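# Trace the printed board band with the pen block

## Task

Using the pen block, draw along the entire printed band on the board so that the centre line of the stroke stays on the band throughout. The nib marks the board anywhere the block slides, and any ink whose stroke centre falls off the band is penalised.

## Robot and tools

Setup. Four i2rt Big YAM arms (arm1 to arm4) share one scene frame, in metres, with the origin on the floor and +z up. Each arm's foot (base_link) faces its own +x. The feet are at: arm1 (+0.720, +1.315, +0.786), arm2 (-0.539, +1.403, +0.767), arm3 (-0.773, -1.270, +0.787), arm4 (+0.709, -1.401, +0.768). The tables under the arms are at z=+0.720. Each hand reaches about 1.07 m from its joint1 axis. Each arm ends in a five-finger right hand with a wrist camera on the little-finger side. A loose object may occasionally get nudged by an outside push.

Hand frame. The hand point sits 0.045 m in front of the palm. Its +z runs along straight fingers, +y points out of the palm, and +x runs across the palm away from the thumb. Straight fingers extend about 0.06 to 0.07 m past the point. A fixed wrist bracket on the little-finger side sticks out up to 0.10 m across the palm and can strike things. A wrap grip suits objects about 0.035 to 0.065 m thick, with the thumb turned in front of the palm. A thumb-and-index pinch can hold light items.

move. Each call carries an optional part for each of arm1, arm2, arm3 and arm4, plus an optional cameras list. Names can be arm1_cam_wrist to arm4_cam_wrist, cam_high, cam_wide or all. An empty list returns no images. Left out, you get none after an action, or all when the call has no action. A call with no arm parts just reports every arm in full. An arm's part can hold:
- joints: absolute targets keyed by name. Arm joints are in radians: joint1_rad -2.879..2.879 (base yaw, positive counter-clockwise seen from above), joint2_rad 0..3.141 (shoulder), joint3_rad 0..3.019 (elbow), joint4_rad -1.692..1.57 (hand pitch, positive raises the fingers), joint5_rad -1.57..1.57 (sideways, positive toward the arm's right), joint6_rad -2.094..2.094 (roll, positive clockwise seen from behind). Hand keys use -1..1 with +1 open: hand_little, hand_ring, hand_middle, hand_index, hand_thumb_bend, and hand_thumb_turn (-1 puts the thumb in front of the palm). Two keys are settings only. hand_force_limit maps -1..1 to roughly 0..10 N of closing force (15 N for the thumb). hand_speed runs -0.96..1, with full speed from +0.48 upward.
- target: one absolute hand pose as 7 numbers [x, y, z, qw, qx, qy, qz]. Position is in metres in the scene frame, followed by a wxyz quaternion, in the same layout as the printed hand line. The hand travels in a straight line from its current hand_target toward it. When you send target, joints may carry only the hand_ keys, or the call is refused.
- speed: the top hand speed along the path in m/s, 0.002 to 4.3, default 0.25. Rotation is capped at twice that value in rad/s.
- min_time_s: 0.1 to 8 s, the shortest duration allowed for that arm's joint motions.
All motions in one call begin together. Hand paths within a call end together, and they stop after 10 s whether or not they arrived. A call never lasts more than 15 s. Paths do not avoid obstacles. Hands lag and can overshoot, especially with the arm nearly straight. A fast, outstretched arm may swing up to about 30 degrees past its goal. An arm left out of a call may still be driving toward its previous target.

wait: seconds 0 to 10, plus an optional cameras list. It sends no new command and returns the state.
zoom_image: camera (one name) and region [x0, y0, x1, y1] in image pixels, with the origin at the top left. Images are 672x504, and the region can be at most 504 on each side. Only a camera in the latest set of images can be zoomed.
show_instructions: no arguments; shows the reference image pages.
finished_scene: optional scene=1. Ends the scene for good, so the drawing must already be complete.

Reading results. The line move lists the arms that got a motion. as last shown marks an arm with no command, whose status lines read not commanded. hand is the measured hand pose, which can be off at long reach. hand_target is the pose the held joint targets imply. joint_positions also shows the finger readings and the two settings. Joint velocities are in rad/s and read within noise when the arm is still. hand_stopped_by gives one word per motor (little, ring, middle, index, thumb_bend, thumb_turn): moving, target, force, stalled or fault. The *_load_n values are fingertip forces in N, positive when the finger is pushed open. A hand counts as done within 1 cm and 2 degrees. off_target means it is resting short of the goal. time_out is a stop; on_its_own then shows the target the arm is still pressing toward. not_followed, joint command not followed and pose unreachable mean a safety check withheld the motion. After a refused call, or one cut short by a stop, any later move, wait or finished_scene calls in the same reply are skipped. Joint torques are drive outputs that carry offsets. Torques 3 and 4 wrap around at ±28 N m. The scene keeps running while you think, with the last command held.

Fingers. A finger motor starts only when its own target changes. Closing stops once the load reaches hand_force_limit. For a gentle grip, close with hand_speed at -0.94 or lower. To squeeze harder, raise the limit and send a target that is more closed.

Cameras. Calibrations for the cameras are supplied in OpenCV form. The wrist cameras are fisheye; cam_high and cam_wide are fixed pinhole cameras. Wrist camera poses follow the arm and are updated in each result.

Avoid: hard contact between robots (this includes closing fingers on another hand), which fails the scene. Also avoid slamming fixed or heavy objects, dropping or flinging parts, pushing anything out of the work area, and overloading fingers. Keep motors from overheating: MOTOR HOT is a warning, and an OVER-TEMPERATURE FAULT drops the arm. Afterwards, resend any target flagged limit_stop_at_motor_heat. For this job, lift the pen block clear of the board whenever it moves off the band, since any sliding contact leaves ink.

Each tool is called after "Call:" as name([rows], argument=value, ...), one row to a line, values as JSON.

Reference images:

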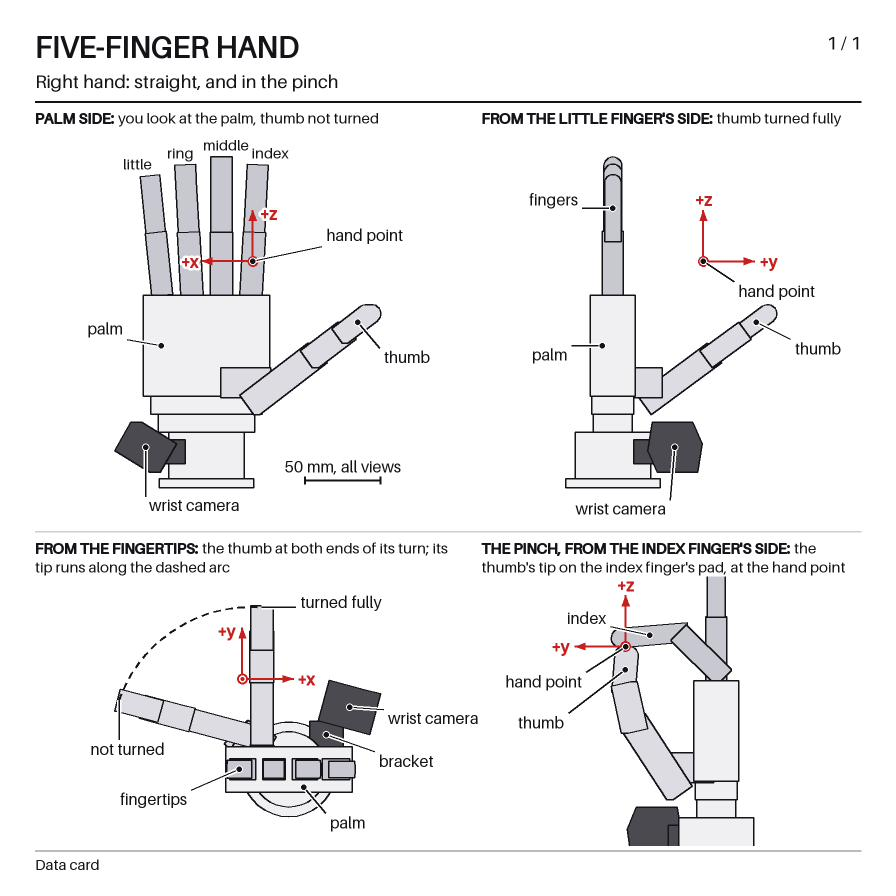

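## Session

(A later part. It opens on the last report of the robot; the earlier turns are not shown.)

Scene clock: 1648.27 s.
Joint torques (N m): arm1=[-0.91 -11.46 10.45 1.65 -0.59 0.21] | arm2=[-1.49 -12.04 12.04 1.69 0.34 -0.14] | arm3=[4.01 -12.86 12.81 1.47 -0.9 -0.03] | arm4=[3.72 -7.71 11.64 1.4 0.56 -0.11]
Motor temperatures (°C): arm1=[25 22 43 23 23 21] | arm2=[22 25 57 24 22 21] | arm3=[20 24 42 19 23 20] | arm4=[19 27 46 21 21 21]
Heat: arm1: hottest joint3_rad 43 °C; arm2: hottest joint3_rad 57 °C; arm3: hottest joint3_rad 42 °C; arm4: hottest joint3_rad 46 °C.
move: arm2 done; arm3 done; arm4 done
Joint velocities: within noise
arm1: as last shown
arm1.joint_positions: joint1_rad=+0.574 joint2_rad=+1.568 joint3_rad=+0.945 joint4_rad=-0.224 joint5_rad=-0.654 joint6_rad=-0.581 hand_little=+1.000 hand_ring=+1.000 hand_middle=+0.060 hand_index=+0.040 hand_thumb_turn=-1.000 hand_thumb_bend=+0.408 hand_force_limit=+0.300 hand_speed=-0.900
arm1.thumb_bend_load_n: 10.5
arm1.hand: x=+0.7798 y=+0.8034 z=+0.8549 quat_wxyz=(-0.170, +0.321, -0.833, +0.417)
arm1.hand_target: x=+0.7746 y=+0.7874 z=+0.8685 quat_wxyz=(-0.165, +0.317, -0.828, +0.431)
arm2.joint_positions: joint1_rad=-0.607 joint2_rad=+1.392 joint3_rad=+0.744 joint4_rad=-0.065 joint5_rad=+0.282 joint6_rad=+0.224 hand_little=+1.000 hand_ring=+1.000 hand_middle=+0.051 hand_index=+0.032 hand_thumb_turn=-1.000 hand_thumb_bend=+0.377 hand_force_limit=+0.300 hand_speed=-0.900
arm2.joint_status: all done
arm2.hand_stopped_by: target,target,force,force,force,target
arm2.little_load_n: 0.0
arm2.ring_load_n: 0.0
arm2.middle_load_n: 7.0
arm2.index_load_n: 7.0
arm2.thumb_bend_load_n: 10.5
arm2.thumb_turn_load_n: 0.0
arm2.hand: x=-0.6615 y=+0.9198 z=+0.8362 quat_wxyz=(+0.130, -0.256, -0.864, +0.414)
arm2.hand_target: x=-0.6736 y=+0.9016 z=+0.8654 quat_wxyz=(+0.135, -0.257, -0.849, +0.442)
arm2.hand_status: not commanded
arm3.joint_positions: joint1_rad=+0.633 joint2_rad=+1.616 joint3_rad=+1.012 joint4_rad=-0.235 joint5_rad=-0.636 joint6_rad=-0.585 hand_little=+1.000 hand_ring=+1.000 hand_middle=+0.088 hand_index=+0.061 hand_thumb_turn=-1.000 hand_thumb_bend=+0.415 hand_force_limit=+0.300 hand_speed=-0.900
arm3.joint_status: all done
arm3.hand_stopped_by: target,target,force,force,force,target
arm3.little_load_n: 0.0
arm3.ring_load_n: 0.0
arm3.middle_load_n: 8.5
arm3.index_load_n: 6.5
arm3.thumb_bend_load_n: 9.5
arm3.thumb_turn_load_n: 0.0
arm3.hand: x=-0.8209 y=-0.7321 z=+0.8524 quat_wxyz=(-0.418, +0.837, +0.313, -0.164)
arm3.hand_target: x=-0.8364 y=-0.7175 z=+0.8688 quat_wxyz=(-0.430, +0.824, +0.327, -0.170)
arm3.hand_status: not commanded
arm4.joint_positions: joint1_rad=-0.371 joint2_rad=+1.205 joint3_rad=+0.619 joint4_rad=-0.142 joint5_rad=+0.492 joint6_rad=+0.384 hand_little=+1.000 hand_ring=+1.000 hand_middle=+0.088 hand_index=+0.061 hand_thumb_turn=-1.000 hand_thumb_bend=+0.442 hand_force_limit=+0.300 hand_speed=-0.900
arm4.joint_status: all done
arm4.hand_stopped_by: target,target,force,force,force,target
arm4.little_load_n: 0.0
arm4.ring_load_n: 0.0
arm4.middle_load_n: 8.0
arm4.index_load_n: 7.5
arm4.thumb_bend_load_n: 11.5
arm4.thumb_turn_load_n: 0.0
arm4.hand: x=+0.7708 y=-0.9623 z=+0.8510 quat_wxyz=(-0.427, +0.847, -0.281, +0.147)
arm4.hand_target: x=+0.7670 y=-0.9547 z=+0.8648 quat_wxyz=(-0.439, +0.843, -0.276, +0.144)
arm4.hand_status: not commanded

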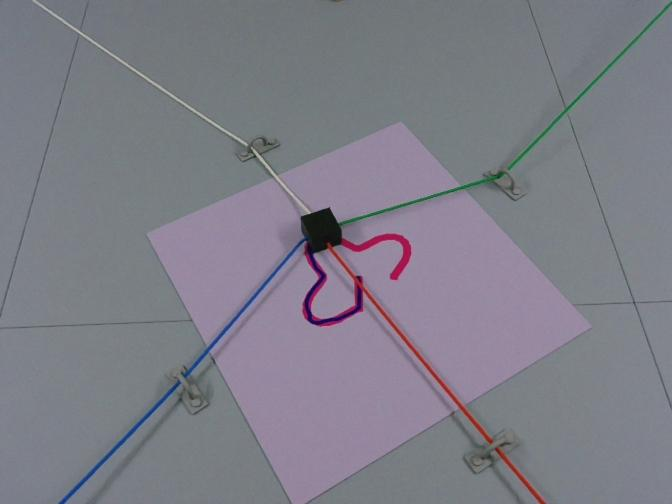

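Call:
move(arm1={"joints":{"joint1_rad":0.447},"min_time_s":2.0}, arm2={"joints":{"joint1_rad":-0.641},"min_time_s":2.2}, arm3={"joints":{"joint1_rad":0.684},"min_time_s":2.2}, cameras=["cam_high"])

Call:
zoom_image(camera="cam_high", region=[300, 200, 360, 260])

Scene clock: 1677.87 s.
Joint torques (N m): arm1=[-0.97 -11.46 10.45 1.65 -0.59 0.22] | arm2=[-2.08 -12.63 12.03 1.73 0.33 -0.11] | arm3=[3.78 -13.16 12.93 1.47 -0.89 -0.05] | arm4=[3.72 -7.71 11.66 1.4 0.56 -0.11]
Motor temperatures (°C): arm1=[25 22 43 23 23 21] | arm2=[22 25 57 24 22 21] | arm3=[20 24 43 19 24 20] | arm4=[19 27 46 21 20 21]
Heat: arm1: hottest joint3_rad 43 °C; arm2: hottest joint3_rad 57 °C; arm3: hottest joint3_rad 43 °C; arm4: hottest joint3_rad 46 °C.
move: arm1 done; arm2 done; arm3 done
Joint velocities: within noise
arm1.joint_positions: joint1_rad=+0.458 joint2_rad=+1.568 joint3_rad=+0.945 joint4_rad=-0.224 joint5_rad=-0.654 joint6_rad=-0.581 hand_little=+1.000 hand_ring=+1.000 hand_middle=+0.060 hand_index=+0.040 hand_thumb_turn=-1.000 hand_thumb_bend=+0.408 hand_force_limit=+0.300 hand_speed=-0.900
arm1.joint_status: all done
arm1.hand_stopped_by: target,target,force,force,force,target
arm1.little_load_n: 0.0
arm1.ring_load_n: 0.0
arm1.middle_load_n: 6.0
arm1.index_load_n: 6.5
arm1.thumb_bend_load_n: 11.0
arm1.thumb_turn_load_n: 0.0
arm1.hand: x=+0.7199 y=+0.7999 z=+0.8549 quat_wxyz=(-0.146, +0.272, -0.850, +0.427)
arm1.hand_target: x=+0.7123 y=+0.7846 z=+0.8685 quat_wxyz=(-0.140, +0.268, -0.845, +0.440)
arm1.hand_status: not commanded
arm2.joint_positions: joint1_rad=-0.627 joint2_rad=+1.392 joint3_rad=+0.744 joint4_rad=-0.065 joint5_rad=+0.282 joint6_rad=+0.224 hand_little=+1.000 hand_ring=+1.000 hand_middle=+0.051 hand_index=+0.032 hand_thumb_turn=-1.000 hand_thumb_bend=+0.377 hand_force_limit=+0.300 hand_speed=-0.900
arm2.joint_status: all done
arm2.hand_stopped_by: target,target,force,force,force,target
arm2.little_load_n: 0.0
arm2.ring_load_n: -0.5
arm2.middle_load_n: 7.0
arm2.index_load_n: 7.0
arm2.thumb_bend_load_n: 10.5
arm2.thumb_turn_load_n: 0.0
arm2.hand: x=-0.6712 y=+0.9224 z=+0.8362 quat_wxyz=(+0.134, -0.264, -0.861, +0.413)
arm2.hand_target: x=-0.6840 y=+0.9045 z=+0.8654 quat_wxyz=(+0.139, -0.266, -0.846, +0.440)
arm2.hand_status: not commanded
arm3.joint_positions: joint1_rad=+0.658 joint2_rad=+1.616 joint3_rad=+1.012 joint4_rad=-0.235 joint5_rad=-0.636 joint6_rad=-0.585 hand_little=+1.000 hand_ring=+1.000 hand_middle=+0.088 hand_index=+0.061 hand_thumb_turn=-1.000 hand_thumb_bend=+0.415 hand_force_limit=+0.300 hand_speed=-0.900
arm3.joint_status: all done
arm3.hand_stopped_by: target,target,force,force,force,target
arm3.little_load_n: 0.0
arm3.ring_load_n: 0.0
arm3.middle_load_n: 8.5
arm3.index_load_n: 6.5
arm3.thumb_bend_load_n: 10.0
arm3.thumb_turn_load_n: 0.0
arm3.hand: x=-0.8342 y=-0.7335 z=+0.8524 quat_wxyz=(-0.416, +0.833, +0.324, -0.169)
arm3.hand_target: x=-0.8492 y=-0.7191 z=+0.8689 quat_wxyz=(-0.428, +0.820, +0.336, -0.175)
arm3.hand_status: not commanded
arm4: as last shown
arm4.thumb_turn_load_n: 0.5

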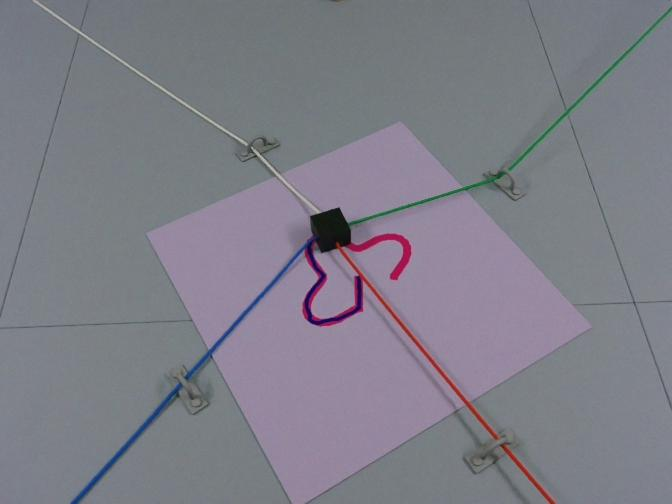

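Scaled by 8.400 from the camera's image (finer frame: 960x720).

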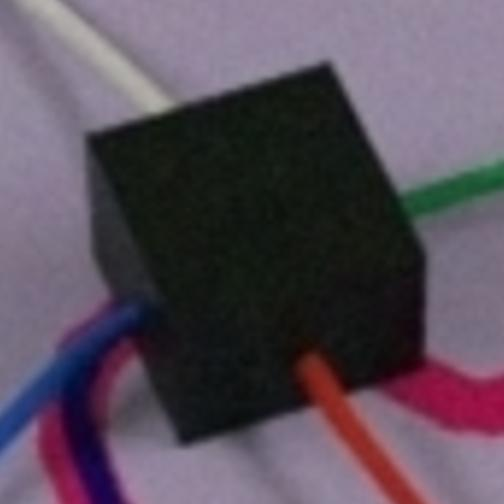

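Call:
move(arm2={"joints":{"joint1_rad":-0.671},"min_time_s":2.0}, arm3={"joints":{"joint1_rad":0.701},"min_time_s":2.0}, cameras=["cam_high"])

Call:
zoom_image(camera="cam_high", region=[305, 200, 365, 260])

Scene clock: 1691.13 s.
Joint torques (N m): arm1=[-1.03 -11.4 10.47 1.66 -0.59 0.21] | arm2=[-1.44 -12.51 12.03 1.7 0.38 -0.14] | arm3=[3.49 -13.04 12.97 1.36 -0.85 -0.03] | arm4=[3.72 -7.65 11.66 1.39 0.56 -0.11]
Motor temperatures (°C): arm1=[25 22 43 23 23 21] | arm2=[22 25 57 24 22 21] | arm3=[20 24 43 19 24 20] | arm4=[19 27 46 21 20 21]
Heat: arm1: hottest joint3_rad 43 °C; arm2: hottest joint3_rad 57 °C; arm3: hottest joint3_rad 43 °C; arm4: hottest joint3_rad 46 °C.
move: arm2 done; arm3 done
Joint velocities: within noise
arm1, arm4: as last shown
arm1.thumb_bend_load_n: 10.5
arm2.joint_positions: joint1_rad=-0.654 joint2_rad=+1.392 joint3_rad=+0.744 joint4_rad=-0.065 joint5_rad=+0.282 joint6_rad=+0.224 hand_little=+1.000 hand_ring=+1.000 hand_middle=+0.051 hand_index=+0.032 hand_thumb_turn=-1.000 hand_thumb_bend=+0.377 hand_force_limit=+0.300 hand_speed=-0.900
arm2.joint_status: all done
arm2.hand_stopped_by: target,target,force,force,force,target
arm2.little_load_n: 0.0
arm2.ring_load_n: -0.5
arm2.middle_load_n: 6.5
arm2.index_load_n: 7.5
arm2.thumb_bend_load_n: 11.0
arm2.thumb_turn_load_n: 0.5
arm2.hand: x=-0.6839 y=+0.9261 z=+0.8363 quat_wxyz=(+0.139, -0.276, -0.858, +0.411)
arm2.hand_target: x=-0.6991 y=+0.9091 z=+0.8655 quat_wxyz=(+0.146, -0.279, -0.842, +0.438)
arm2.hand_status: not commanded
arm3.joint_positions: joint1_rad=+0.677 joint2_rad=+1.616 joint3_rad=+1.012 joint4_rad=-0.235 joint5_rad=-0.637 joint6_rad=-0.585 hand_little=+1.000 hand_ring=+1.000 hand_middle=+0.088 hand_index=+0.061 hand_thumb_turn=-1.000 hand_thumb_bend=+0.415 hand_force_limit=+0.300 hand_speed=-0.900
arm3.joint_status: all done
arm3.hand_stopped_by: target,target,force,force,force,target
arm3.little_load_n: 0.0
arm3.ring_load_n: 0.0
arm3.middle_load_n: 8.0
arm3.index_load_n: 7.0
arm3.thumb_bend_load_n: 10.0
arm3.thumb_turn_load_n: 0.0
arm3.hand: x=-0.8448 y=-0.7348 z=+0.8526 quat_wxyz=(-0.415, +0.829, +0.332, -0.174)
arm3.hand_target: x=-0.8586 y=-0.7205 z=+0.8690 quat_wxyz=(-0.426, +0.818, +0.343, -0.179)
arm3.hand_status: not commanded
arm4.thumb_bend_load_n: 12.0
arm4.thumb_turn_load_n: 0.0

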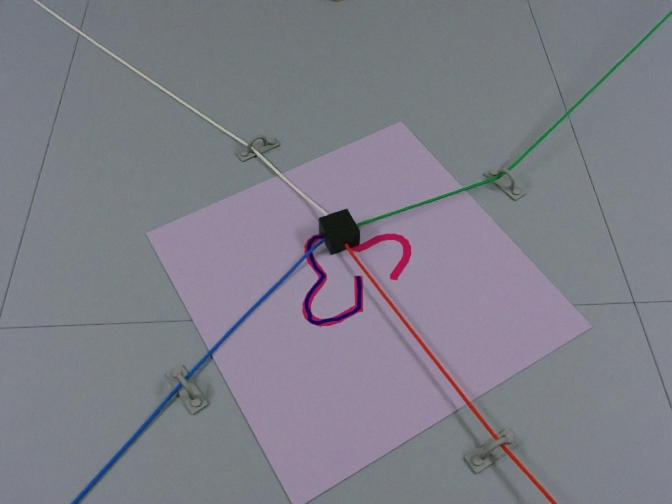

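Scaled by 8.400 from the camera's image (finer frame: 960x720).

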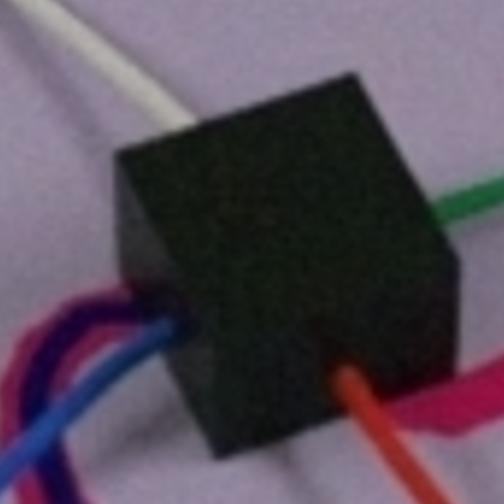

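Call:
move(arm2={"joints":{"joint1_rad":-0.704},"min_time_s":2.0}, arm3={"joints":{"joint1_rad":0.712},"min_time_s":2.0}, cameras=["cam_high"])

Call:
zoom_image(camera="cam_high", region=[315, 205, 375, 265])

Scene clock: 1707.47 s.
Joint torques (N m): arm1=[-1.03 -11.4 10.44 1.65 -0.58 0.21] | arm2=[-2.26 -11.81 11.97 1.74 0.45 -0.11] | arm3=[2.84 -12.51 12.98 1.36 -0.78 -0.03] | arm4=[3.72 -7.59 11.66 1.39 0.56 -0.11]
Motor temperatures (°C): arm1=[25 22 43 23 23 21] | arm2=[22 25 58 24 22 21] | arm3=[20 24 43 19 24 20] | arm4=[19 27 46 21 20 21]
Heat: arm1: hottest joint3_rad 43 °C; arm2: hottest joint3_rad 58 °C; arm3: hottest joint3_rad 43 °C; arm4: hottest joint3_rad 46 °C.
move: arm2 done; arm3 done
Joint velocities: within noise
arm1, arm4: as last shown
arm1.thumb_bend_load_n: 11.0
arm1.thumb_turn_load_n: -0.5
arm2.joint_positions: joint1_rad=-0.684 joint2_rad=+1.392 joint3_rad=+0.744 joint4_rad=-0.065 joint5_rad=+0.280 joint6_rad=+0.224 hand_little=+1.000 hand_ring=+1.000 hand_middle=+0.051 hand_index=+0.032 hand_thumb_turn=-1.000 hand_thumb_bend=+0.377 hand_force_limit=+0.300 hand_speed=-0.900
arm2.joint_status: all done
arm2.hand_stopped_by: target,target,force,force,force,target
arm2.little_load_n: 0.0
arm2.ring_load_n: 0.0
arm2.middle_load_n: 6.5
arm2.index_load_n: 7.5
arm2.thumb_bend_load_n: 10.5
arm2.thumb_turn_load_n: 0.5
arm2.hand: x=-0.6980 y=+0.9306 z=+0.8363 quat_wxyz=(+0.144, -0.289, -0.854, +0.409)
arm2.hand_target: x=-0.7152 y=+0.9147 z=+0.8656 quat_wxyz=(+0.153, -0.292, -0.837, +0.436)
arm2.hand_status: not commanded
arm3.joint_positions: joint1_rad=+0.691 joint2_rad=+1.616 joint3_rad=+1.012 joint4_rad=-0.235 joint5_rad=-0.639 joint6_rad=-0.585 hand_little=+1.000 hand_ring=+1.000 hand_middle=+0.088 hand_index=+0.061 hand_thumb_turn=-1.000 hand_thumb_bend=+0.415 hand_force_limit=+0.300 hand_speed=-0.900
arm3.joint_status: all done
arm3.hand_stopped_by: target,target,force,force,force,target
arm3.little_load_n: 0.0
arm3.ring_load_n: 0.0
arm3.middle_load_n: 8.0
arm3.index_load_n: 7.0
arm3.thumb_bend_load_n: 9.5
arm3.thumb_turn_load_n: 0.0
arm3.hand: x=-0.8525 y=-0.7360 z=+0.8529 quat_wxyz=(-0.414, +0.826, +0.338, -0.178)
arm3.hand_target: x=-0.8645 y=-0.7215 z=+0.8691 quat_wxyz=(-0.425, +0.816, +0.348, -0.181)
arm3.hand_status: not commanded
arm4.thumb_bend_load_n: 11.5

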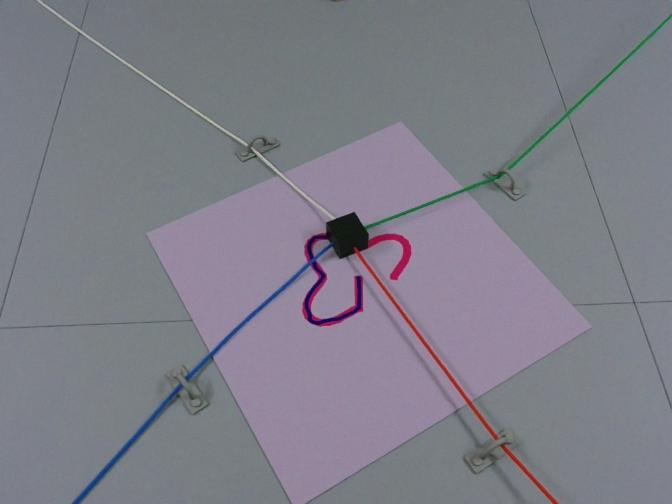

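Scaled by 8.400 from the camera's image (finer frame: 960x720).

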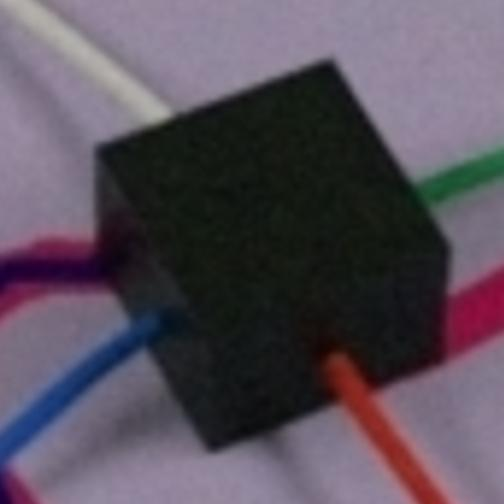

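Call:
move(arm2={"joints":{"joint1_rad":-0.745},"min_time_s":2.4}, arm3={"joints":{"joint1_rad":0.721},"min_time_s":2.4}, cameras=["cam_high"])

Call:
zoom_image(camera="cam_high", region=[320, 205, 380, 265])

Scene clock: 1734.60 s.
Joint torques (N m): arm1=[-0.97 -11.4 10.45 1.66 -0.59 0.22] | arm2=[-2.14 -12.92 12.01 1.76 0.5 -0.15] | arm3=[3.14 -13.22 12.82 1.46 -0.73 -0.06] | arm4=[3.66 -7.65 11.66 1.39 0.56 -0.11]
Motor temperatures (°C): arm1=[25 22 43 23 23 21] | arm2=[22 25 58 24 23 21] | arm3=[20 24 43 19 24 20] | arm4=[19 27 46 21 20 21]
Heat: arm1: hottest joint3_rad 43 °C; arm2: hottest joint3_rad 58 °C; arm3: hottest joint3_rad 43 °C; arm4: hottest joint3_rad 46 °C.
move: arm2 done; arm3 done
Joint velocities: within noise
arm1, arm4: as last shown
arm1.thumb_turn_load_n: 0.0
arm2.joint_positions: joint1_rad=-0.723 joint2_rad=+1.392 joint3_rad=+0.744 joint4_rad=-0.065 joint5_rad=+0.278 joint6_rad=+0.224 hand_little=+1.000 hand_ring=+1.000 hand_middle=+0.051 hand_index=+0.032 hand_thumb_turn=-1.000 hand_thumb_bend=+0.377 hand_force_limit=+0.300 hand_speed=-0.900
arm2.joint_status: all done
arm2.hand_stopped_by: target,target,force,force,force,target
arm2.little_load_n: 0.0
arm2.ring_load_n: 0.0
arm2.middle_load_n: 6.5
arm2.index_load_n: 7.5
arm2.thumb_bend_load_n: 10.5
arm2.thumb_turn_load_n: 1.0
arm2.hand: x=-0.7159 y=+0.9370 z=+0.8364 quat_wxyz=(+0.151, -0.305, -0.848, +0.406)
arm2.hand_target: x=-0.7351 y=+0.9224 z=+0.8657 quat_wxyz=(+0.162, -0.310, -0.831, +0.433)
arm2.hand_status: not commanded
arm3.joint_positions: joint1_rad=+0.702 joint2_rad=+1.616 joint3_rad=+1.012 joint4_rad=-0.235 joint5_rad=-0.640 joint6_rad=-0.585 hand_little=+1.000 hand_ring=+1.000 hand_middle=+0.088 hand_index=+0.061 hand_thumb_turn=-1.000 hand_thumb_bend=+0.415 hand_force_limit=+0.300 hand_speed=-0.900
arm3.joint_status: all done
arm3.hand_stopped_by: target,target,force,force,force,target
arm3.little_load_n: 0.0
arm3.ring_load_n: 0.0
arm3.middle_load_n: 8.0
arm3.index_load_n: 7.0
arm3.thumb_bend_load_n: 10.0
arm3.thumb_turn_load_n: 0.0
arm3.hand: x=-0.8581 y=-0.7370 z=+0.8530 quat_wxyz=(-0.413, +0.825, +0.342, -0.180)
arm3.hand_target: x=-0.8696 y=-0.7224 z=+0.8691 quat_wxyz=(-0.425, +0.814, +0.351, -0.183)
arm3.hand_status: not commanded

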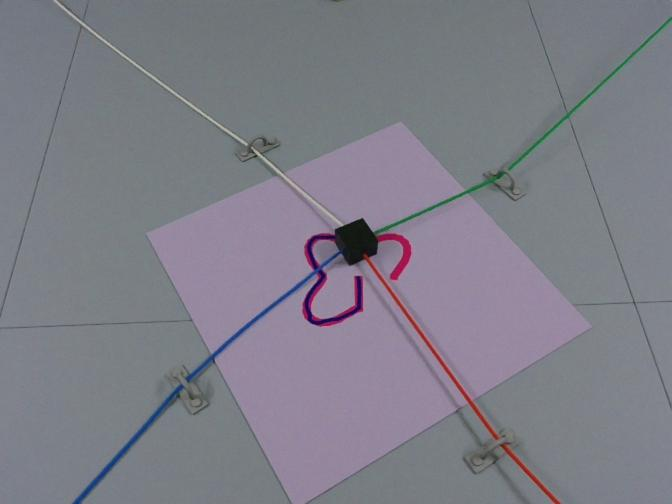

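Scaled by 8.400 from the camera's image (finer frame: 960x720).

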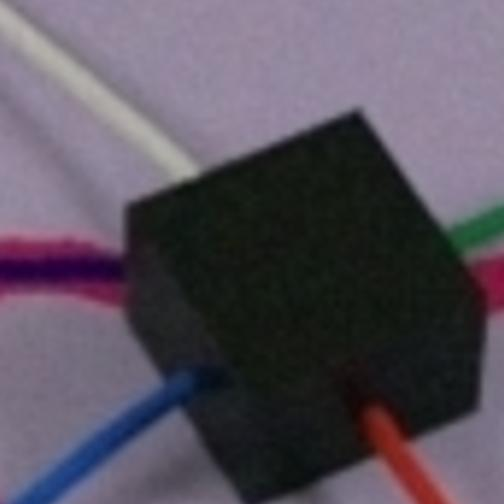

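Call:
move(arm2={"joints":{"joint1_rad":-0.708},"min_time_s":1.0}, arm3={"joints":{"joint1_rad":0.758},"min_time_s":2.6}, arm4={"joints":{"joint1_rad":-0.155},"min_time_s":2.5}, cameras=["cam_high"])

Call:
zoom_image(camera="cam_high", region=[330, 200, 390, 260])

Scene clock: 1763.50 s.
Joint torques (N m): arm1=[-1.03 -11.46 10.47 1.66 -0.59 0.22] | arm2=[-0.15 -12.04 11.99 1.88 0.4 -0.14] | arm3=[3.96 -12.69 12.74 1.39 -0.92 -0.03] | arm4=[3.66 -7.65 11.66 1.4 0.55 -0.11]
Motor temperatures (°C): arm1=[25 22 43 23 22 21] | arm2=[22 25 58 24 23 21] | arm3=[20 24 43 19 23 20] | arm4=[19 27 46 21 20 21]
Heat: arm1: hottest joint3_rad 43 °C; arm2: hottest joint3_rad 58 °C; arm3: hottest joint3_rad 43 °C; arm4: hottest joint3_rad 46 °C.
move: arm2 done; arm3 done; arm4 done
Joint velocities: within noise
arm1: as last shown
arm2.joint_positions: joint1_rad=-0.717 joint2_rad=+1.392 joint3_rad=+0.744 joint4_rad=-0.065 joint5_rad=+0.281 joint6_rad=+0.224 hand_little=+1.000 hand_ring=+1.000 hand_middle=+0.051 hand_index=+0.032 hand_thumb_turn=-1.000 hand_thumb_bend=+0.377 hand_force_limit=+0.300 hand_speed=-0.900
arm2.joint_status: all done
arm2.hand_stopped_by: target,target,force,force,force,target
arm2.little_load_n: 0.0
arm2.ring_load_n: 0.0
arm2.middle_load_n: 7.0
arm2.index_load_n: 7.0
arm2.thumb_bend_load_n: 10.5
arm2.thumb_turn_load_n: 0.0
arm2.hand: x=-0.7135 y=+0.9361 z=+0.8364 quat_wxyz=(+0.152, -0.303, -0.849, +0.407)
arm2.hand_target: x=-0.7172 y=+0.9154 z=+0.8656 quat_wxyz=(+0.154, -0.294, -0.837, +0.435)
arm2.hand_status: not commanded
arm3.joint_positions: joint1_rad=+0.729 joint2_rad=+1.616 joint3_rad=+1.012 joint4_rad=-0.235 joint5_rad=-0.635 joint6_rad=-0.585 hand_little=+1.000 hand_ring=+1.000 hand_middle=+0.088 hand_index=+0.061 hand_thumb_turn=-1.000 hand_thumb_bend=+0.415 hand_force_limit=+0.300 hand_speed=-0.900
arm3.joint_status: all done
arm3.hand_stopped_by: target,target,force,force,force,target
arm3.little_load_n: 0.0
arm3.ring_load_n: 0.0
arm3.middle_load_n: 7.5
arm3.index_load_n: 7.0
arm3.thumb_bend_load_n: 10.0
arm3.thumb_turn_load_n: 0.0
arm3.hand: x=-0.8721 y=-0.7392 z=+0.8528 quat_wxyz=(-0.410, +0.820, +0.353, -0.184)
arm3.hand_target: x=-0.8896 y=-0.7264 z=+0.8694 quat_wxyz=(-0.421, +0.807, +0.366, -0.191)
arm3.hand_status: not commanded
arm4.joint_positions: joint1_rad=-0.166 joint2_rad=+1.205 joint3_rad=+0.619 joint4_rad=-0.142 joint5_rad=+0.492 joint6_rad=+0.384 hand_little=+1.000 hand_ring=+1.000 hand_middle=+0.088 hand_index=+0.061 hand_thumb_turn=-1.000 hand_thumb_bend=+0.442 hand_force_limit=+0.300 hand_speed=-0.900
arm4.joint_status: all done
arm4.hand_stopped_by: target,target,force,force,force,target
arm4.little_load_n: 0.0
arm4.ring_load_n: 0.0
arm4.middle_load_n: 8.0
arm4.index_load_n: 7.5
arm4.thumb_bend_load_n: 11.5
arm4.thumb_turn_load_n: 0.0
arm4.hand: x=+0.6805 y=-0.9590 z=+0.8516 quat_wxyz=(-0.440, +0.871, -0.194, +0.102)
arm4.hand_target: x=+0.6753 y=-0.9524 z=+0.8654 quat_wxyz=(-0.451, +0.867, -0.189, +0.098)
arm4.hand_status: not commanded

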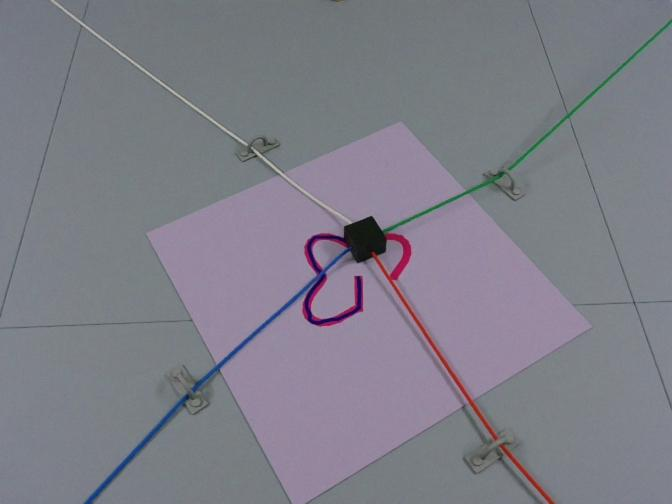

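Scaled by 8.400 from the camera's image (finer frame: 960x720).

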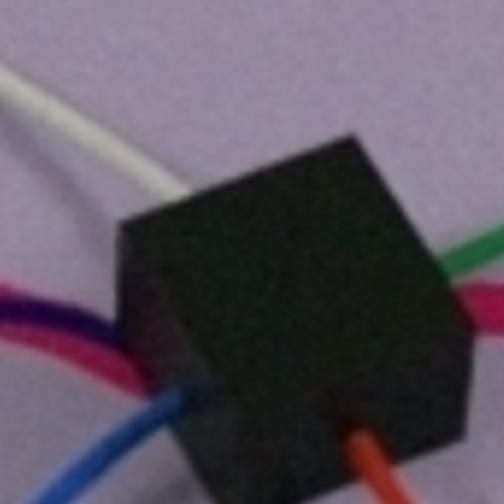

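Call:
move(arm2={"joints":{"joint1_rad":-0.699},"min_time_s":1.0}, arm3={"joints":{"joint1_rad":0.797},"min_time_s":2.8}, cameras=["cam_high"])

Call:
zoom_image(camera="cam_high", region=[340, 195, 400, 255])

Scene clock: 1786.83 s.
Joint torques (N m): arm1=[-0.85 -11.46 10.45 1.68 -0.59 0.22] | arm2=[-0.03 -12.4 11.97 1.76 0.38 -0.14] | arm3=[4.66 -12.75 12.94 1.39 -0.97 -0.04] | arm4=[3.66 -7.71 11.69 1.39 0.55 -0.11]
Motor temperatures (°C): arm1=[25 22 43 23 22 21] | arm2=[22 25 58 24 23 21] | arm3=[20 24 43 19 24 20] | arm4=[19 27 46 21 20 21]
Heat: arm1: hottest joint3_rad 43 °C; arm2: hottest joint3_rad 58 °C; arm3: hottest joint3_rad 43 °C; arm4: hottest joint3_rad 46 °C.
move: arm2 done; arm3 done
Joint velocities: within noise
arm1, arm4: as last shown
arm1.joint_positions: joint1_rad=+0.456 joint2_rad=+1.568 joint3_rad=+0.945 joint4_rad=-0.224 joint5_rad=-0.654 joint6_rad=-0.581 hand_little=+1.000 hand_ring=+1.000 hand_middle=+0.060 hand_index=+0.040 hand_thumb_turn=-1.000 hand_thumb_bend=+0.408 hand_force_limit=+0.300 hand_speed=-0.900
arm1.thumb_bend_load_n: 10.5
arm1.hand: x=+0.7193 y=+0.7999 z=+0.8549 quat_wxyz=(-0.145, +0.271, -0.850, +0.427)
arm1.hand_target: x=+0.7122 y=+0.7846 z=+0.8685 quat_wxyz=(-0.140, +0.268, -0.845, +0.440)
arm2.joint_positions: joint1_rad=-0.709 joint2_rad=+1.392 joint3_rad=+0.744 joint4_rad=-0.065 joint5_rad=+0.281 joint6_rad=+0.224 hand_little=+1.000 hand_ring=+1.000 hand_middle=+0.051 hand_index=+0.032 hand_thumb_turn=-1.000 hand_thumb_bend=+0.377 hand_force_limit=+0.300 hand_speed=-0.900
arm2.joint_status: all done
arm2.hand_stopped_by: target,target,force,force,force,target
arm2.little_load_n: 0.0
arm2.ring_load_n: 0.0
arm2.middle_load_n: 7.0
arm2.index_load_n: 7.0
arm2.thumb_bend_load_n: 10.5
arm2.thumb_turn_load_n: 0.0
arm2.hand: x=-0.7098 y=+0.9347 z=+0.8364 quat_wxyz=(+0.150, -0.299, -0.850, +0.407)
arm2.hand_target: x=-0.7126 y=+0.9138 z=+0.8656 quat_wxyz=(+0.152, -0.290, -0.838, +0.436)
arm2.hand_status: not commanded
arm3.joint_positions: joint1_rad=+0.762 joint2_rad=+1.616 joint3_rad=+1.012 joint4_rad=-0.235 joint5_rad=-0.634 joint6_rad=-0.585 hand_little=+1.000 hand_ring=+1.000 hand_middle=+0.088 hand_index=+0.061 hand_thumb_turn=-1.000 hand_thumb_bend=+0.415 hand_force_limit=+0.300 hand_speed=-0.900
arm3.joint_status: all done
arm3.hand_stopped_by: target,target,force,force,force,target
arm3.little_load_n: 0.0
arm3.ring_load_n: 0.0
arm3.middle_load_n: 7.5
arm3.index_load_n: 7.0
arm3.thumb_bend_load_n: 10.0
arm3.thumb_turn_load_n: 0.0
arm3.hand: x=-0.8892 y=-0.7427 z=+0.8530 quat_wxyz=(-0.407, +0.815, +0.366, -0.190)
arm3.hand_target: x=-0.9107 y=-0.7314 z=+0.8697 quat_wxyz=(-0.418, +0.800, +0.382, -0.199)
arm3.hand_status: not commanded

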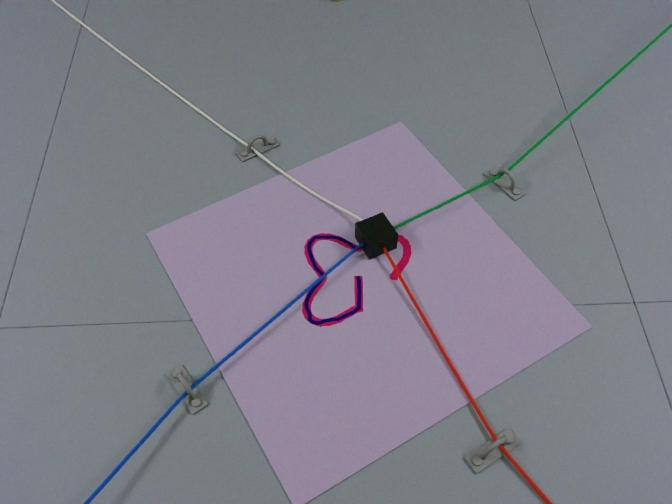

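Scaled by 8.400 from the camera's image (finer frame: 960x720).

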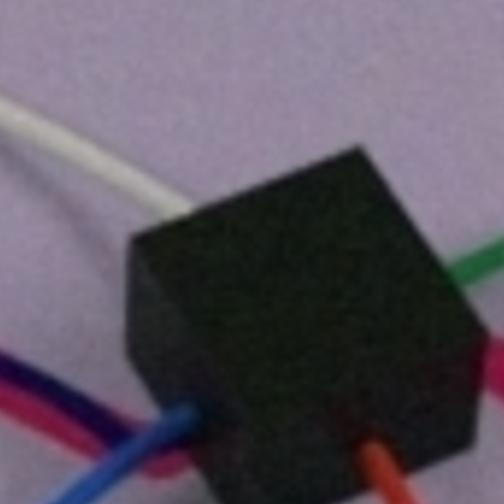

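Call:
move(arm1={"joints":{"joint1_rad":0.285},"min_time_s":3.0}, arm3={"joints":{"joint1_rad":0.806},"min_time_s":4.0}, arm4={"joints":{"joint1_rad":-0.405},"min_time_s":4.0}, cameras=["cam_high"])

Call:
zoom_image(camera="cam_high", region=[345, 190, 405, 250])

Scene clock: 1822.47 s.
Joint torques (N m): arm1=[-0.97 -11.52 10.45 1.68 -0.59 0.22] | arm2=[-0.15 -12.28 12 1.8 0.36 -0.13] | arm3=[3.72 -13.04 12.94 1.51 -0.95 -0.03] | arm4=[0.97 -7.71 11.64 1.4 0.78 -0.12]
Motor temperatures (°C): arm1=[25 22 43 23 22 21] | arm2=[22 25 58 24 22 21] | arm3=[20 24 43 19 24 20] | arm4=[19 27 47 21 20 21]
Heat: arm1: hottest joint3_rad 43 °C; arm2: hottest joint3_rad 58 °C; arm3: hottest joint3_rad 43 °C; arm4: hottest joint3_rad 47 °C.
move: arm1 done; arm3 done; arm4 done
Joint velocities: within noise
arm1.joint_positions: joint1_rad=+0.296 joint2_rad=+1.568 joint3_rad=+0.945 joint4_rad=-0.224 joint5_rad=-0.654 joint6_rad=-0.581 hand_little=+1.000 hand_ring=+1.000 hand_middle=+0.060 hand_index=+0.040 hand_thumb_turn=-1.000 hand_thumb_bend=+0.408 hand_force_limit=+0.300 hand_speed=-0.900
arm1.joint_status: all done
arm1.hand_stopped_by: target,target,force,force,force,target
arm1.little_load_n: 0.0
arm1.ring_load_n: 0.0
arm1.middle_load_n: 6.0
arm1.index_load_n: 6.5
arm1.thumb_bend_load_n: 10.5
arm1.thumb_turn_load_n: 0.0
arm1.hand: x=+0.6368 y=+0.8066 z=+0.8549 quat_wxyz=(-0.111, +0.202, -0.869, +0.437)
arm1.hand_target: x=+0.6266 y=+0.7928 z=+0.8685 quat_wxyz=(-0.104, +0.199, -0.864, +0.450)
arm1.hand_status: not commanded
arm2: as last shown
arm2.joint_positions: joint1_rad=-0.706 joint2_rad=+1.392 joint3_rad=+0.744 joint4_rad=-0.065 joint5_rad=+0.281 joint6_rad=+0.224 hand_little=+1.000 hand_ring=+1.000 hand_middle=+0.051 hand_index=+0.032 hand_thumb_turn=-1.000 hand_thumb_bend=+0.377 hand_force_limit=+0.300 hand_speed=-0.900
arm2.index_load_n: 7.5
arm2.hand: x=-0.7087 y=+0.9343 z=+0.8364 quat_wxyz=(+0.150, -0.298, -0.850, +0.407)
arm2.hand_target: x=-0.7128 y=+0.9138 z=+0.8656 quat_wxyz=(+0.152, -0.290, -0.838, +0.436)
arm3.joint_positions: joint1_rad=+0.779 joint2_rad=+1.616 joint3_rad=+1.012 joint4_rad=-0.235 joint5_rad=-0.634 joint6_rad=-0.585 hand_little=+1.000 hand_ring=+1.000 hand_middle=+0.088 hand_index=+0.061 hand_thumb_turn=-1.000 hand_thumb_bend=+0.415 hand_force_limit=+0.300 hand_speed=-0.900
arm3.joint_status: all done
arm3.hand_stopped_by: target,target,force,force,force,target
arm3.little_load_n: 0.0
arm3.ring_load_n: 0.0
arm3.middle_load_n: 7.0
arm3.index_load_n: 7.0
arm3.thumb_bend_load_n: 10.0
arm3.thumb_turn_load_n: 0.0
arm3.hand: x=-0.8979 y=-0.7447 z=+0.8531 quat_wxyz=(-0.406, +0.812, +0.373, -0.194)
arm3.hand_target: x=-0.9154 y=-0.7326 z=+0.8698 quat_wxyz=(-0.417, +0.798, +0.386, -0.201)
arm3.hand_status: not commanded
arm4.joint_positions: joint1_rad=-0.381 joint2_rad=+1.205 joint3_rad=+0.619 joint4_rad=-0.142 joint5_rad=+0.487 joint6_rad=+0.385 hand_little=+1.000 hand_ring=+1.000 hand_middle=+0.088 hand_index=+0.061 hand_thumb_turn=-1.000 hand_thumb_bend=+0.442 hand_force_limit=+0.300 hand_speed=-0.900
arm4.joint_status: all done
arm4.hand_stopped_by: target,target,force,force,force,target
arm4.little_load_n: 0.0
arm4.ring_load_n: 0.0
arm4.middle_load_n: 5.5
arm4.index_load_n: 10.0
arm4.thumb_bend_load_n: 11.5
arm4.thumb_turn_load_n: 0.0
arm4.hand: x=+0.7743 y=-0.9627 z=+0.8509 quat_wxyz=(-0.426, +0.846, -0.285, +0.147)
arm4.hand_target: x=+0.7871 y=-0.9577 z=+0.8647 quat_wxyz=(-0.435, +0.837, -0.295, +0.154)
arm4.hand_status: not commanded

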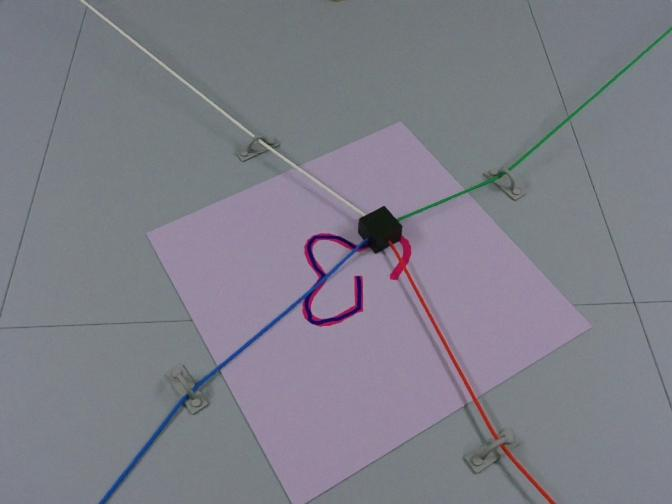

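Scaled by 8.400 from the camera's image (finer frame: 960x720).

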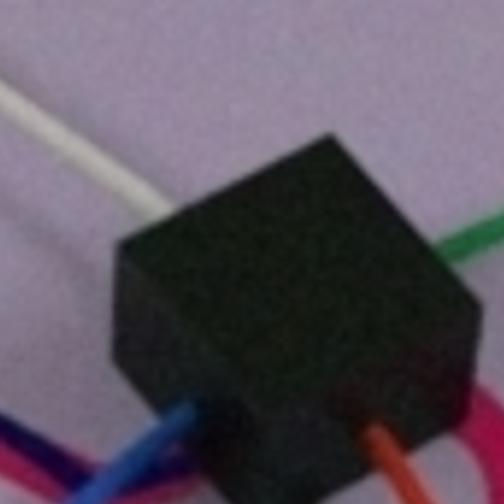

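Call:
move(arm2={"joints":{"joint1_rad":-0.734},"min_time_s":2.8}, arm3={"joints":{"joint1_rad":0.832},"min_time_s":2.8}, arm4={"joints":{"joint1_rad":-0.12},"min_time_s":2.5}, cameras=["cam_high"])

Call:
zoom_image(camera="cam_high", region=[355, 190, 415, 250])

Scene clock: 1846.10 s.
Joint torques (N m): arm1=[-1.03 -11.58 10.47 1.66 -0.59 0.22] | arm2=[-1.67 -12.51 12.07 1.8 0.4 -0.11] | arm3=[3.9 -12.81 12.85 1.44 -0.96 -0.02] | arm4=[3.72 -7.65 11.67 1.39 0.54 -0.11]
Motor temperatures (°C): arm1=[25 22 43 23 22 21] | arm2=[22 25 59 24 22 21] | arm3=[20 24 43 19 24 20] | arm4=[19 27 47 21 20 21]
Heat: arm1: hottest joint3_rad 43 °C; arm2: hottest joint3_rad 59 °C; arm3: hottest joint3_rad 43 °C; arm4: hottest joint3_rad 47 °C.
move: arm2 done; arm3 done; arm4 done
Joint velocities: within noise
arm1: as last shown
arm2.joint_positions: joint1_rad=-0.717 joint2_rad=+1.392 joint3_rad=+0.744 joint4_rad=-0.065 joint5_rad=+0.281 joint6_rad=+0.224 hand_little=+1.000 hand_ring=+1.000 hand_middle=+0.051 hand_index=+0.032 hand_thumb_turn=-1.000 hand_thumb_bend=+0.377 hand_force_limit=+0.300 hand_speed=-0.900
arm2.joint_status: all done
arm2.hand_stopped_by: target,target,force,force,force,target
arm2.little_load_n: 0.0
arm2.ring_load_n: 0.0
arm2.middle_load_n: 6.5
arm2.index_load_n: 7.5
arm2.thumb_bend_load_n: 10.5
arm2.thumb_turn_load_n: 0.0
arm2.hand: x=-0.7138 y=+0.9362 z=+0.8364 quat_wxyz=(+0.152, -0.303, -0.848, +0.406)
arm2.hand_target: x=-0.7297 y=+0.9202 z=+0.8656 quat_wxyz=(+0.159, -0.305, -0.833, +0.433)
arm2.hand_status: not commanded
arm3.joint_positions: joint1_rad=+0.805 joint2_rad=+1.616 joint3_rad=+1.012 joint4_rad=-0.235 joint5_rad=-0.634 joint6_rad=-0.585 hand_little=+1.000 hand_ring=+1.000 hand_middle=+0.088 hand_index=+0.061 hand_thumb_turn=-1.000 hand_thumb_bend=+0.415 hand_force_limit=+0.300 hand_speed=-0.900
arm3.joint_status: all done
arm3.hand_stopped_by: target,target,force,force,force,target
arm3.little_load_n: 0.0
arm3.ring_load_n: 0.0
arm3.middle_load_n: 6.5
arm3.index_load_n: 7.5
arm3.thumb_bend_load_n: 10.0
arm3.thumb_turn_load_n: 0.0
arm3.hand: x=-0.9114 y=-0.7482 z=+0.8533 quat_wxyz=(-0.403, +0.807, +0.384, -0.199)
arm3.hand_target: x=-0.9294 y=-0.7366 z=+0.8700 quat_wxyz=(-0.415, +0.793, +0.396, -0.206)
arm3.hand_status: not commanded
arm4.joint_positions: joint1_rad=-0.131 joint2_rad=+1.205 joint3_rad=+0.619 joint4_rad=-0.142 joint5_rad=+0.492 joint6_rad=+0.384 hand_little=+1.000 hand_ring=+1.000 hand_middle=+0.088 hand_index=+0.061 hand_thumb_turn=-1.000 hand_thumb_bend=+0.442 hand_force_limit=+0.300 hand_speed=-0.900
arm4.joint_status: all done
arm4.hand_stopped_by: target,target,force,force,force,target
arm4.little_load_n: 0.0
arm4.ring_load_n: 0.0
arm4.middle_load_n: 8.0
arm4.index_load_n: 7.5
arm4.thumb_bend_load_n: 11.5
arm4.thumb_turn_load_n: 0.0
arm4.hand: x=+0.6651 y=-0.9603 z=+0.8517 quat_wxyz=(-0.442, +0.874, -0.179, +0.094)
arm4.hand_target: x=+0.6597 y=-0.9538 z=+0.8655 quat_wxyz=(-0.453, +0.870, -0.174, +0.090)
arm4.hand_status: not commanded

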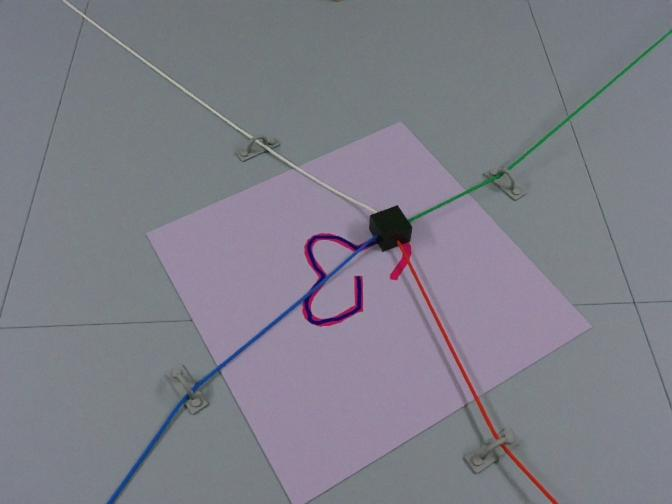

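Scaled by 8.400 from the camera's image (finer frame: 960x720).

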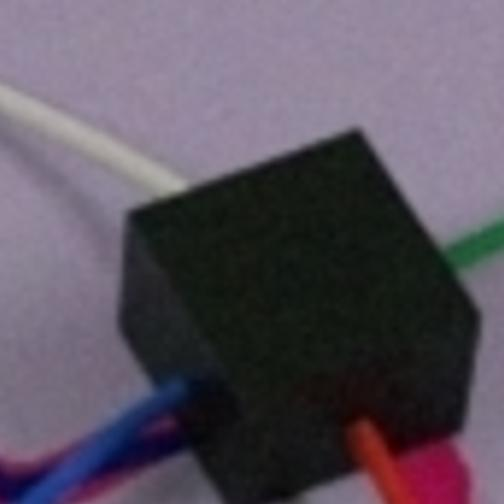

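Call:
move(arm2={"joints":{"joint1_rad":-0.762},"min_time_s":2.4}, arm3={"joints":{"joint1_rad":0.843},"min_time_s":2.0}, cameras=["cam_high"])

Call:
zoom_image(camera="cam_high", region=[365, 190, 425, 250])

Scene clock: 1859.70 s.
Joint torques (N m): arm1=[-1.03 -11.46 10.44 1.63 -0.59 0.2] | arm2=[-2.37 -12.34 12 1.73 0.52 -0.16] | arm3=[4.13 -12.45 13.04 1.33 -0.9 -0.05] | arm4=[3.6 -7.65 11.69 1.4 0.54 -0.11]
Motor temperatures (°C): arm1=[25 22 43 23 22 21] | arm2=[22 25 59 24 22 21] | arm3=[20 24 43 19 24 20] | arm4=[19 27 47 21 20 21]
Heat: arm1: hottest joint3_rad 43 °C; arm2: hottest joint3_rad 59 °C; arm3: hottest joint3_rad 43 °C; arm4: hottest joint3_rad 47 °C.
move: arm2 done; arm3 done
Joint velocities: within noise
arm1, arm4: as last shown
arm2.joint_positions: joint1_rad=-0.740 joint2_rad=+1.392 joint3_rad=+0.744 joint4_rad=-0.065 joint5_rad=+0.278 joint6_rad=+0.224 hand_little=+1.000 hand_ring=+1.000 hand_middle=+0.051 hand_index=+0.032 hand_thumb_turn=-1.000 hand_thumb_bend=+0.377 hand_force_limit=+0.300 hand_speed=-0.900
arm2.joint_status: all done
arm2.hand_stopped_by: target,target,force,force,force,target
arm2.little_load_n: 0.0
arm2.ring_load_n: 0.0
arm2.middle_load_n: 6.5
arm2.index_load_n: 7.5
arm2.thumb_bend_load_n: 10.5
arm2.thumb_turn_load_n: 0.5
arm2.hand: x=-0.7235 y=+0.9399 z=+0.8364 quat_wxyz=(+0.155, -0.312, -0.845, +0.405)
arm2.hand_target: x=-0.7432 y=+0.9258 z=+0.8657 quat_wxyz=(+0.165, -0.317, -0.829, +0.431)
arm2.hand_status: not commanded
arm3.joint_positions: joint1_rad=+0.816 joint2_rad=+1.616 joint3_rad=+1.012 joint4_rad=-0.235 joint5_rad=-0.635 joint6_rad=-0.585 hand_little=+1.000 hand_ring=+1.000 hand_middle=+0.088 hand_index=+0.061 hand_thumb_turn=-1.000 hand_thumb_bend=+0.415 hand_force_limit=+0.300 hand_speed=-0.900
arm3.joint_status: all done
arm3.hand_stopped_by: target,target,force,force,force,target
arm3.little_load_n: 0.0
arm3.ring_load_n: -0.5
arm3.middle_load_n: 7.0
arm3.index_load_n: 7.5
arm3.thumb_bend_load_n: 10.0
arm3.thumb_turn_load_n: 0.0
arm3.hand: x=-0.9177 y=-0.7499 z=+0.8534 quat_wxyz=(-0.402, +0.804, +0.388, -0.201)
arm3.hand_target: x=-0.9352 y=-0.7383 z=+0.8701 quat_wxyz=(-0.414, +0.791, +0.400, -0.209)
arm3.hand_status: not commanded

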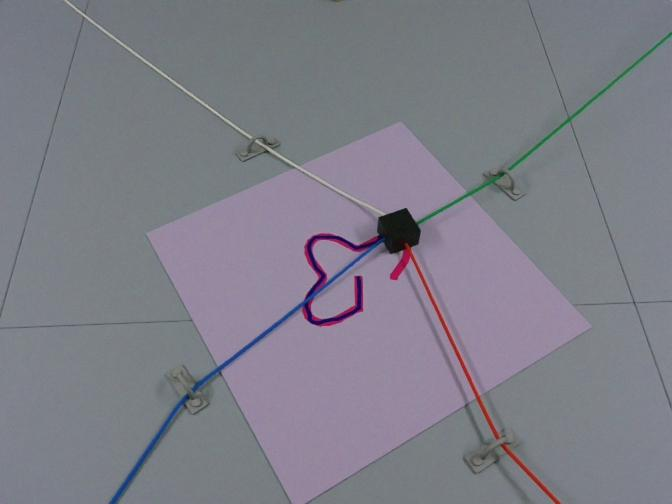

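Scaled by 8.400 from the camera's image (finer frame: 960x720).

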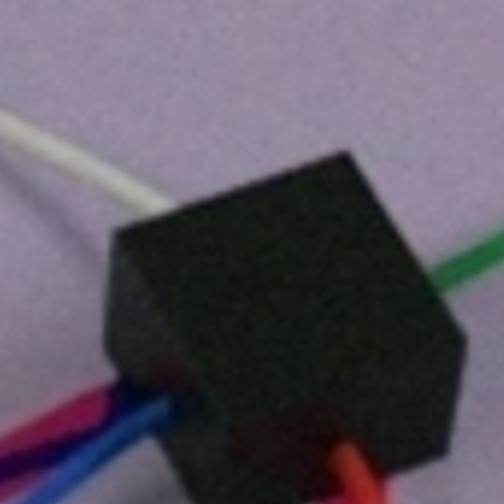

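Call:
move(arm2={"joints":{"joint1_rad":-0.792},"min_time_s":2.4}, arm3={"joints":{"joint1_rad":0.841},"min_time_s":1.0}, cameras=["cam_high"])

Call:
zoom_image(camera="cam_high", region=[370, 195, 430, 255])

Scene clock: 1877.07 s.
Joint torques (N m): arm1=[-1.03 -11.46 10.45 1.66 -0.59 0.22] | arm2=[-2.55 -12.81 12 1.85 0.67 -0.15] | arm3=[3.9 -12.81 12.96 1.42 -0.83 -0.02] | arm4=[3.66 -7.65 11.69 1.42 0.54 -0.11]
Motor temperatures (°C): arm1=[25 22 43 23 22 21] | arm2=[22 25 59 24 23 21] | arm3=[20 24 43 19 24 20] | arm4=[19 27 47 21 20 21]
Heat: arm1: hottest joint3_rad 43 °C; arm2: hottest joint3_rad 59 °C; arm3: hottest joint3_rad 43 °C; arm4: hottest joint3_rad 47 °C.
move: arm2 done; arm3 done
Joint velocities: within noise
arm1, arm4: as last shown
arm1.thumb_bend_load_n: 11.0
arm2.joint_positions: joint1_rad=-0.768 joint2_rad=+1.392 joint3_rad=+0.744 joint4_rad=-0.065 joint5_rad=+0.274 joint6_rad=+0.224 hand_little=+1.000 hand_ring=+1.000 hand_middle=+0.051 hand_index=+0.032 hand_thumb_turn=-1.000 hand_thumb_bend=+0.377 hand_force_limit=+0.300 hand_speed=-0.900
arm2.joint_status: all done
arm2.hand_stopped_by: target,target,force,force,force,target
arm2.little_load_n: 0.0
arm2.ring_load_n: -0.5
arm2.middle_load_n: 6.5
arm2.index_load_n: 7.5
arm2.thumb_bend_load_n: 11.0
arm2.thumb_turn_load_n: 0.5
arm2.hand: x=-0.7358 y=+0.9450 z=+0.8364 quat_wxyz=(+0.159, -0.323, -0.841, +0.403)
arm2.hand_target: x=-0.7574 y=+0.9321 z=+0.8657 quat_wxyz=(+0.172, -0.329, -0.824, +0.429)
arm2.hand_status: not commanded
arm3.joint_positions: joint1_rad=+0.818 joint2_rad=+1.616 joint3_rad=+1.012 joint4_rad=-0.235 joint5_rad=-0.637 joint6_rad=-0.585 hand_little=+1.000 hand_ring=+1.000 hand_middle=+0.088 hand_index=+0.061 hand_thumb_turn=-1.000 hand_thumb_bend=+0.415 hand_force_limit=+0.300 hand_speed=-0.900
arm3.joint_status: all done
arm3.hand_stopped_by: target,target,force,force,force,target
arm3.little_load_n: 0.0
arm3.ring_load_n: 0.0
arm3.middle_load_n: 7.5
arm3.index_load_n: 7.5
arm3.thumb_bend_load_n: 10.0
arm3.thumb_turn_load_n: 0.0
arm3.hand: x=-0.9189 y=-0.7503 z=+0.8536 quat_wxyz=(-0.402, +0.803, +0.389, -0.203)
arm3.hand_target: x=-0.9343 y=-0.7380 z=+0.8701 quat_wxyz=(-0.414, +0.791, +0.400, -0.208)
arm3.hand_status: not commanded
arm4.ring_load_n: -0.5

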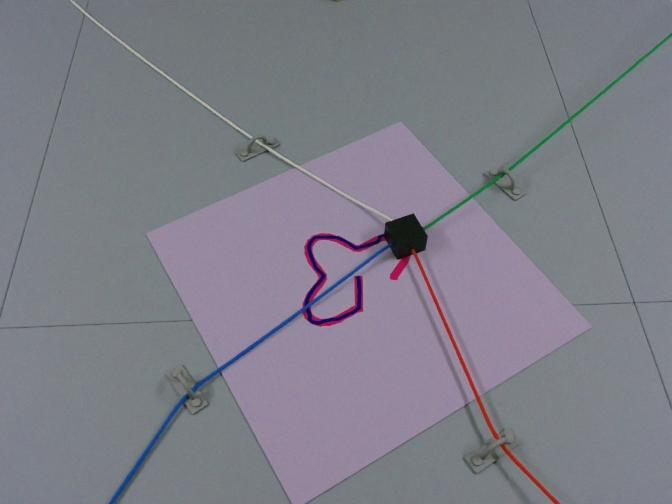

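Scaled by 8.400 from the camera's image (finer frame: 960x720).

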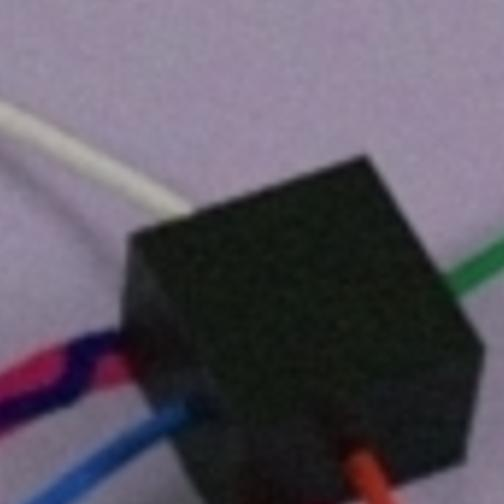

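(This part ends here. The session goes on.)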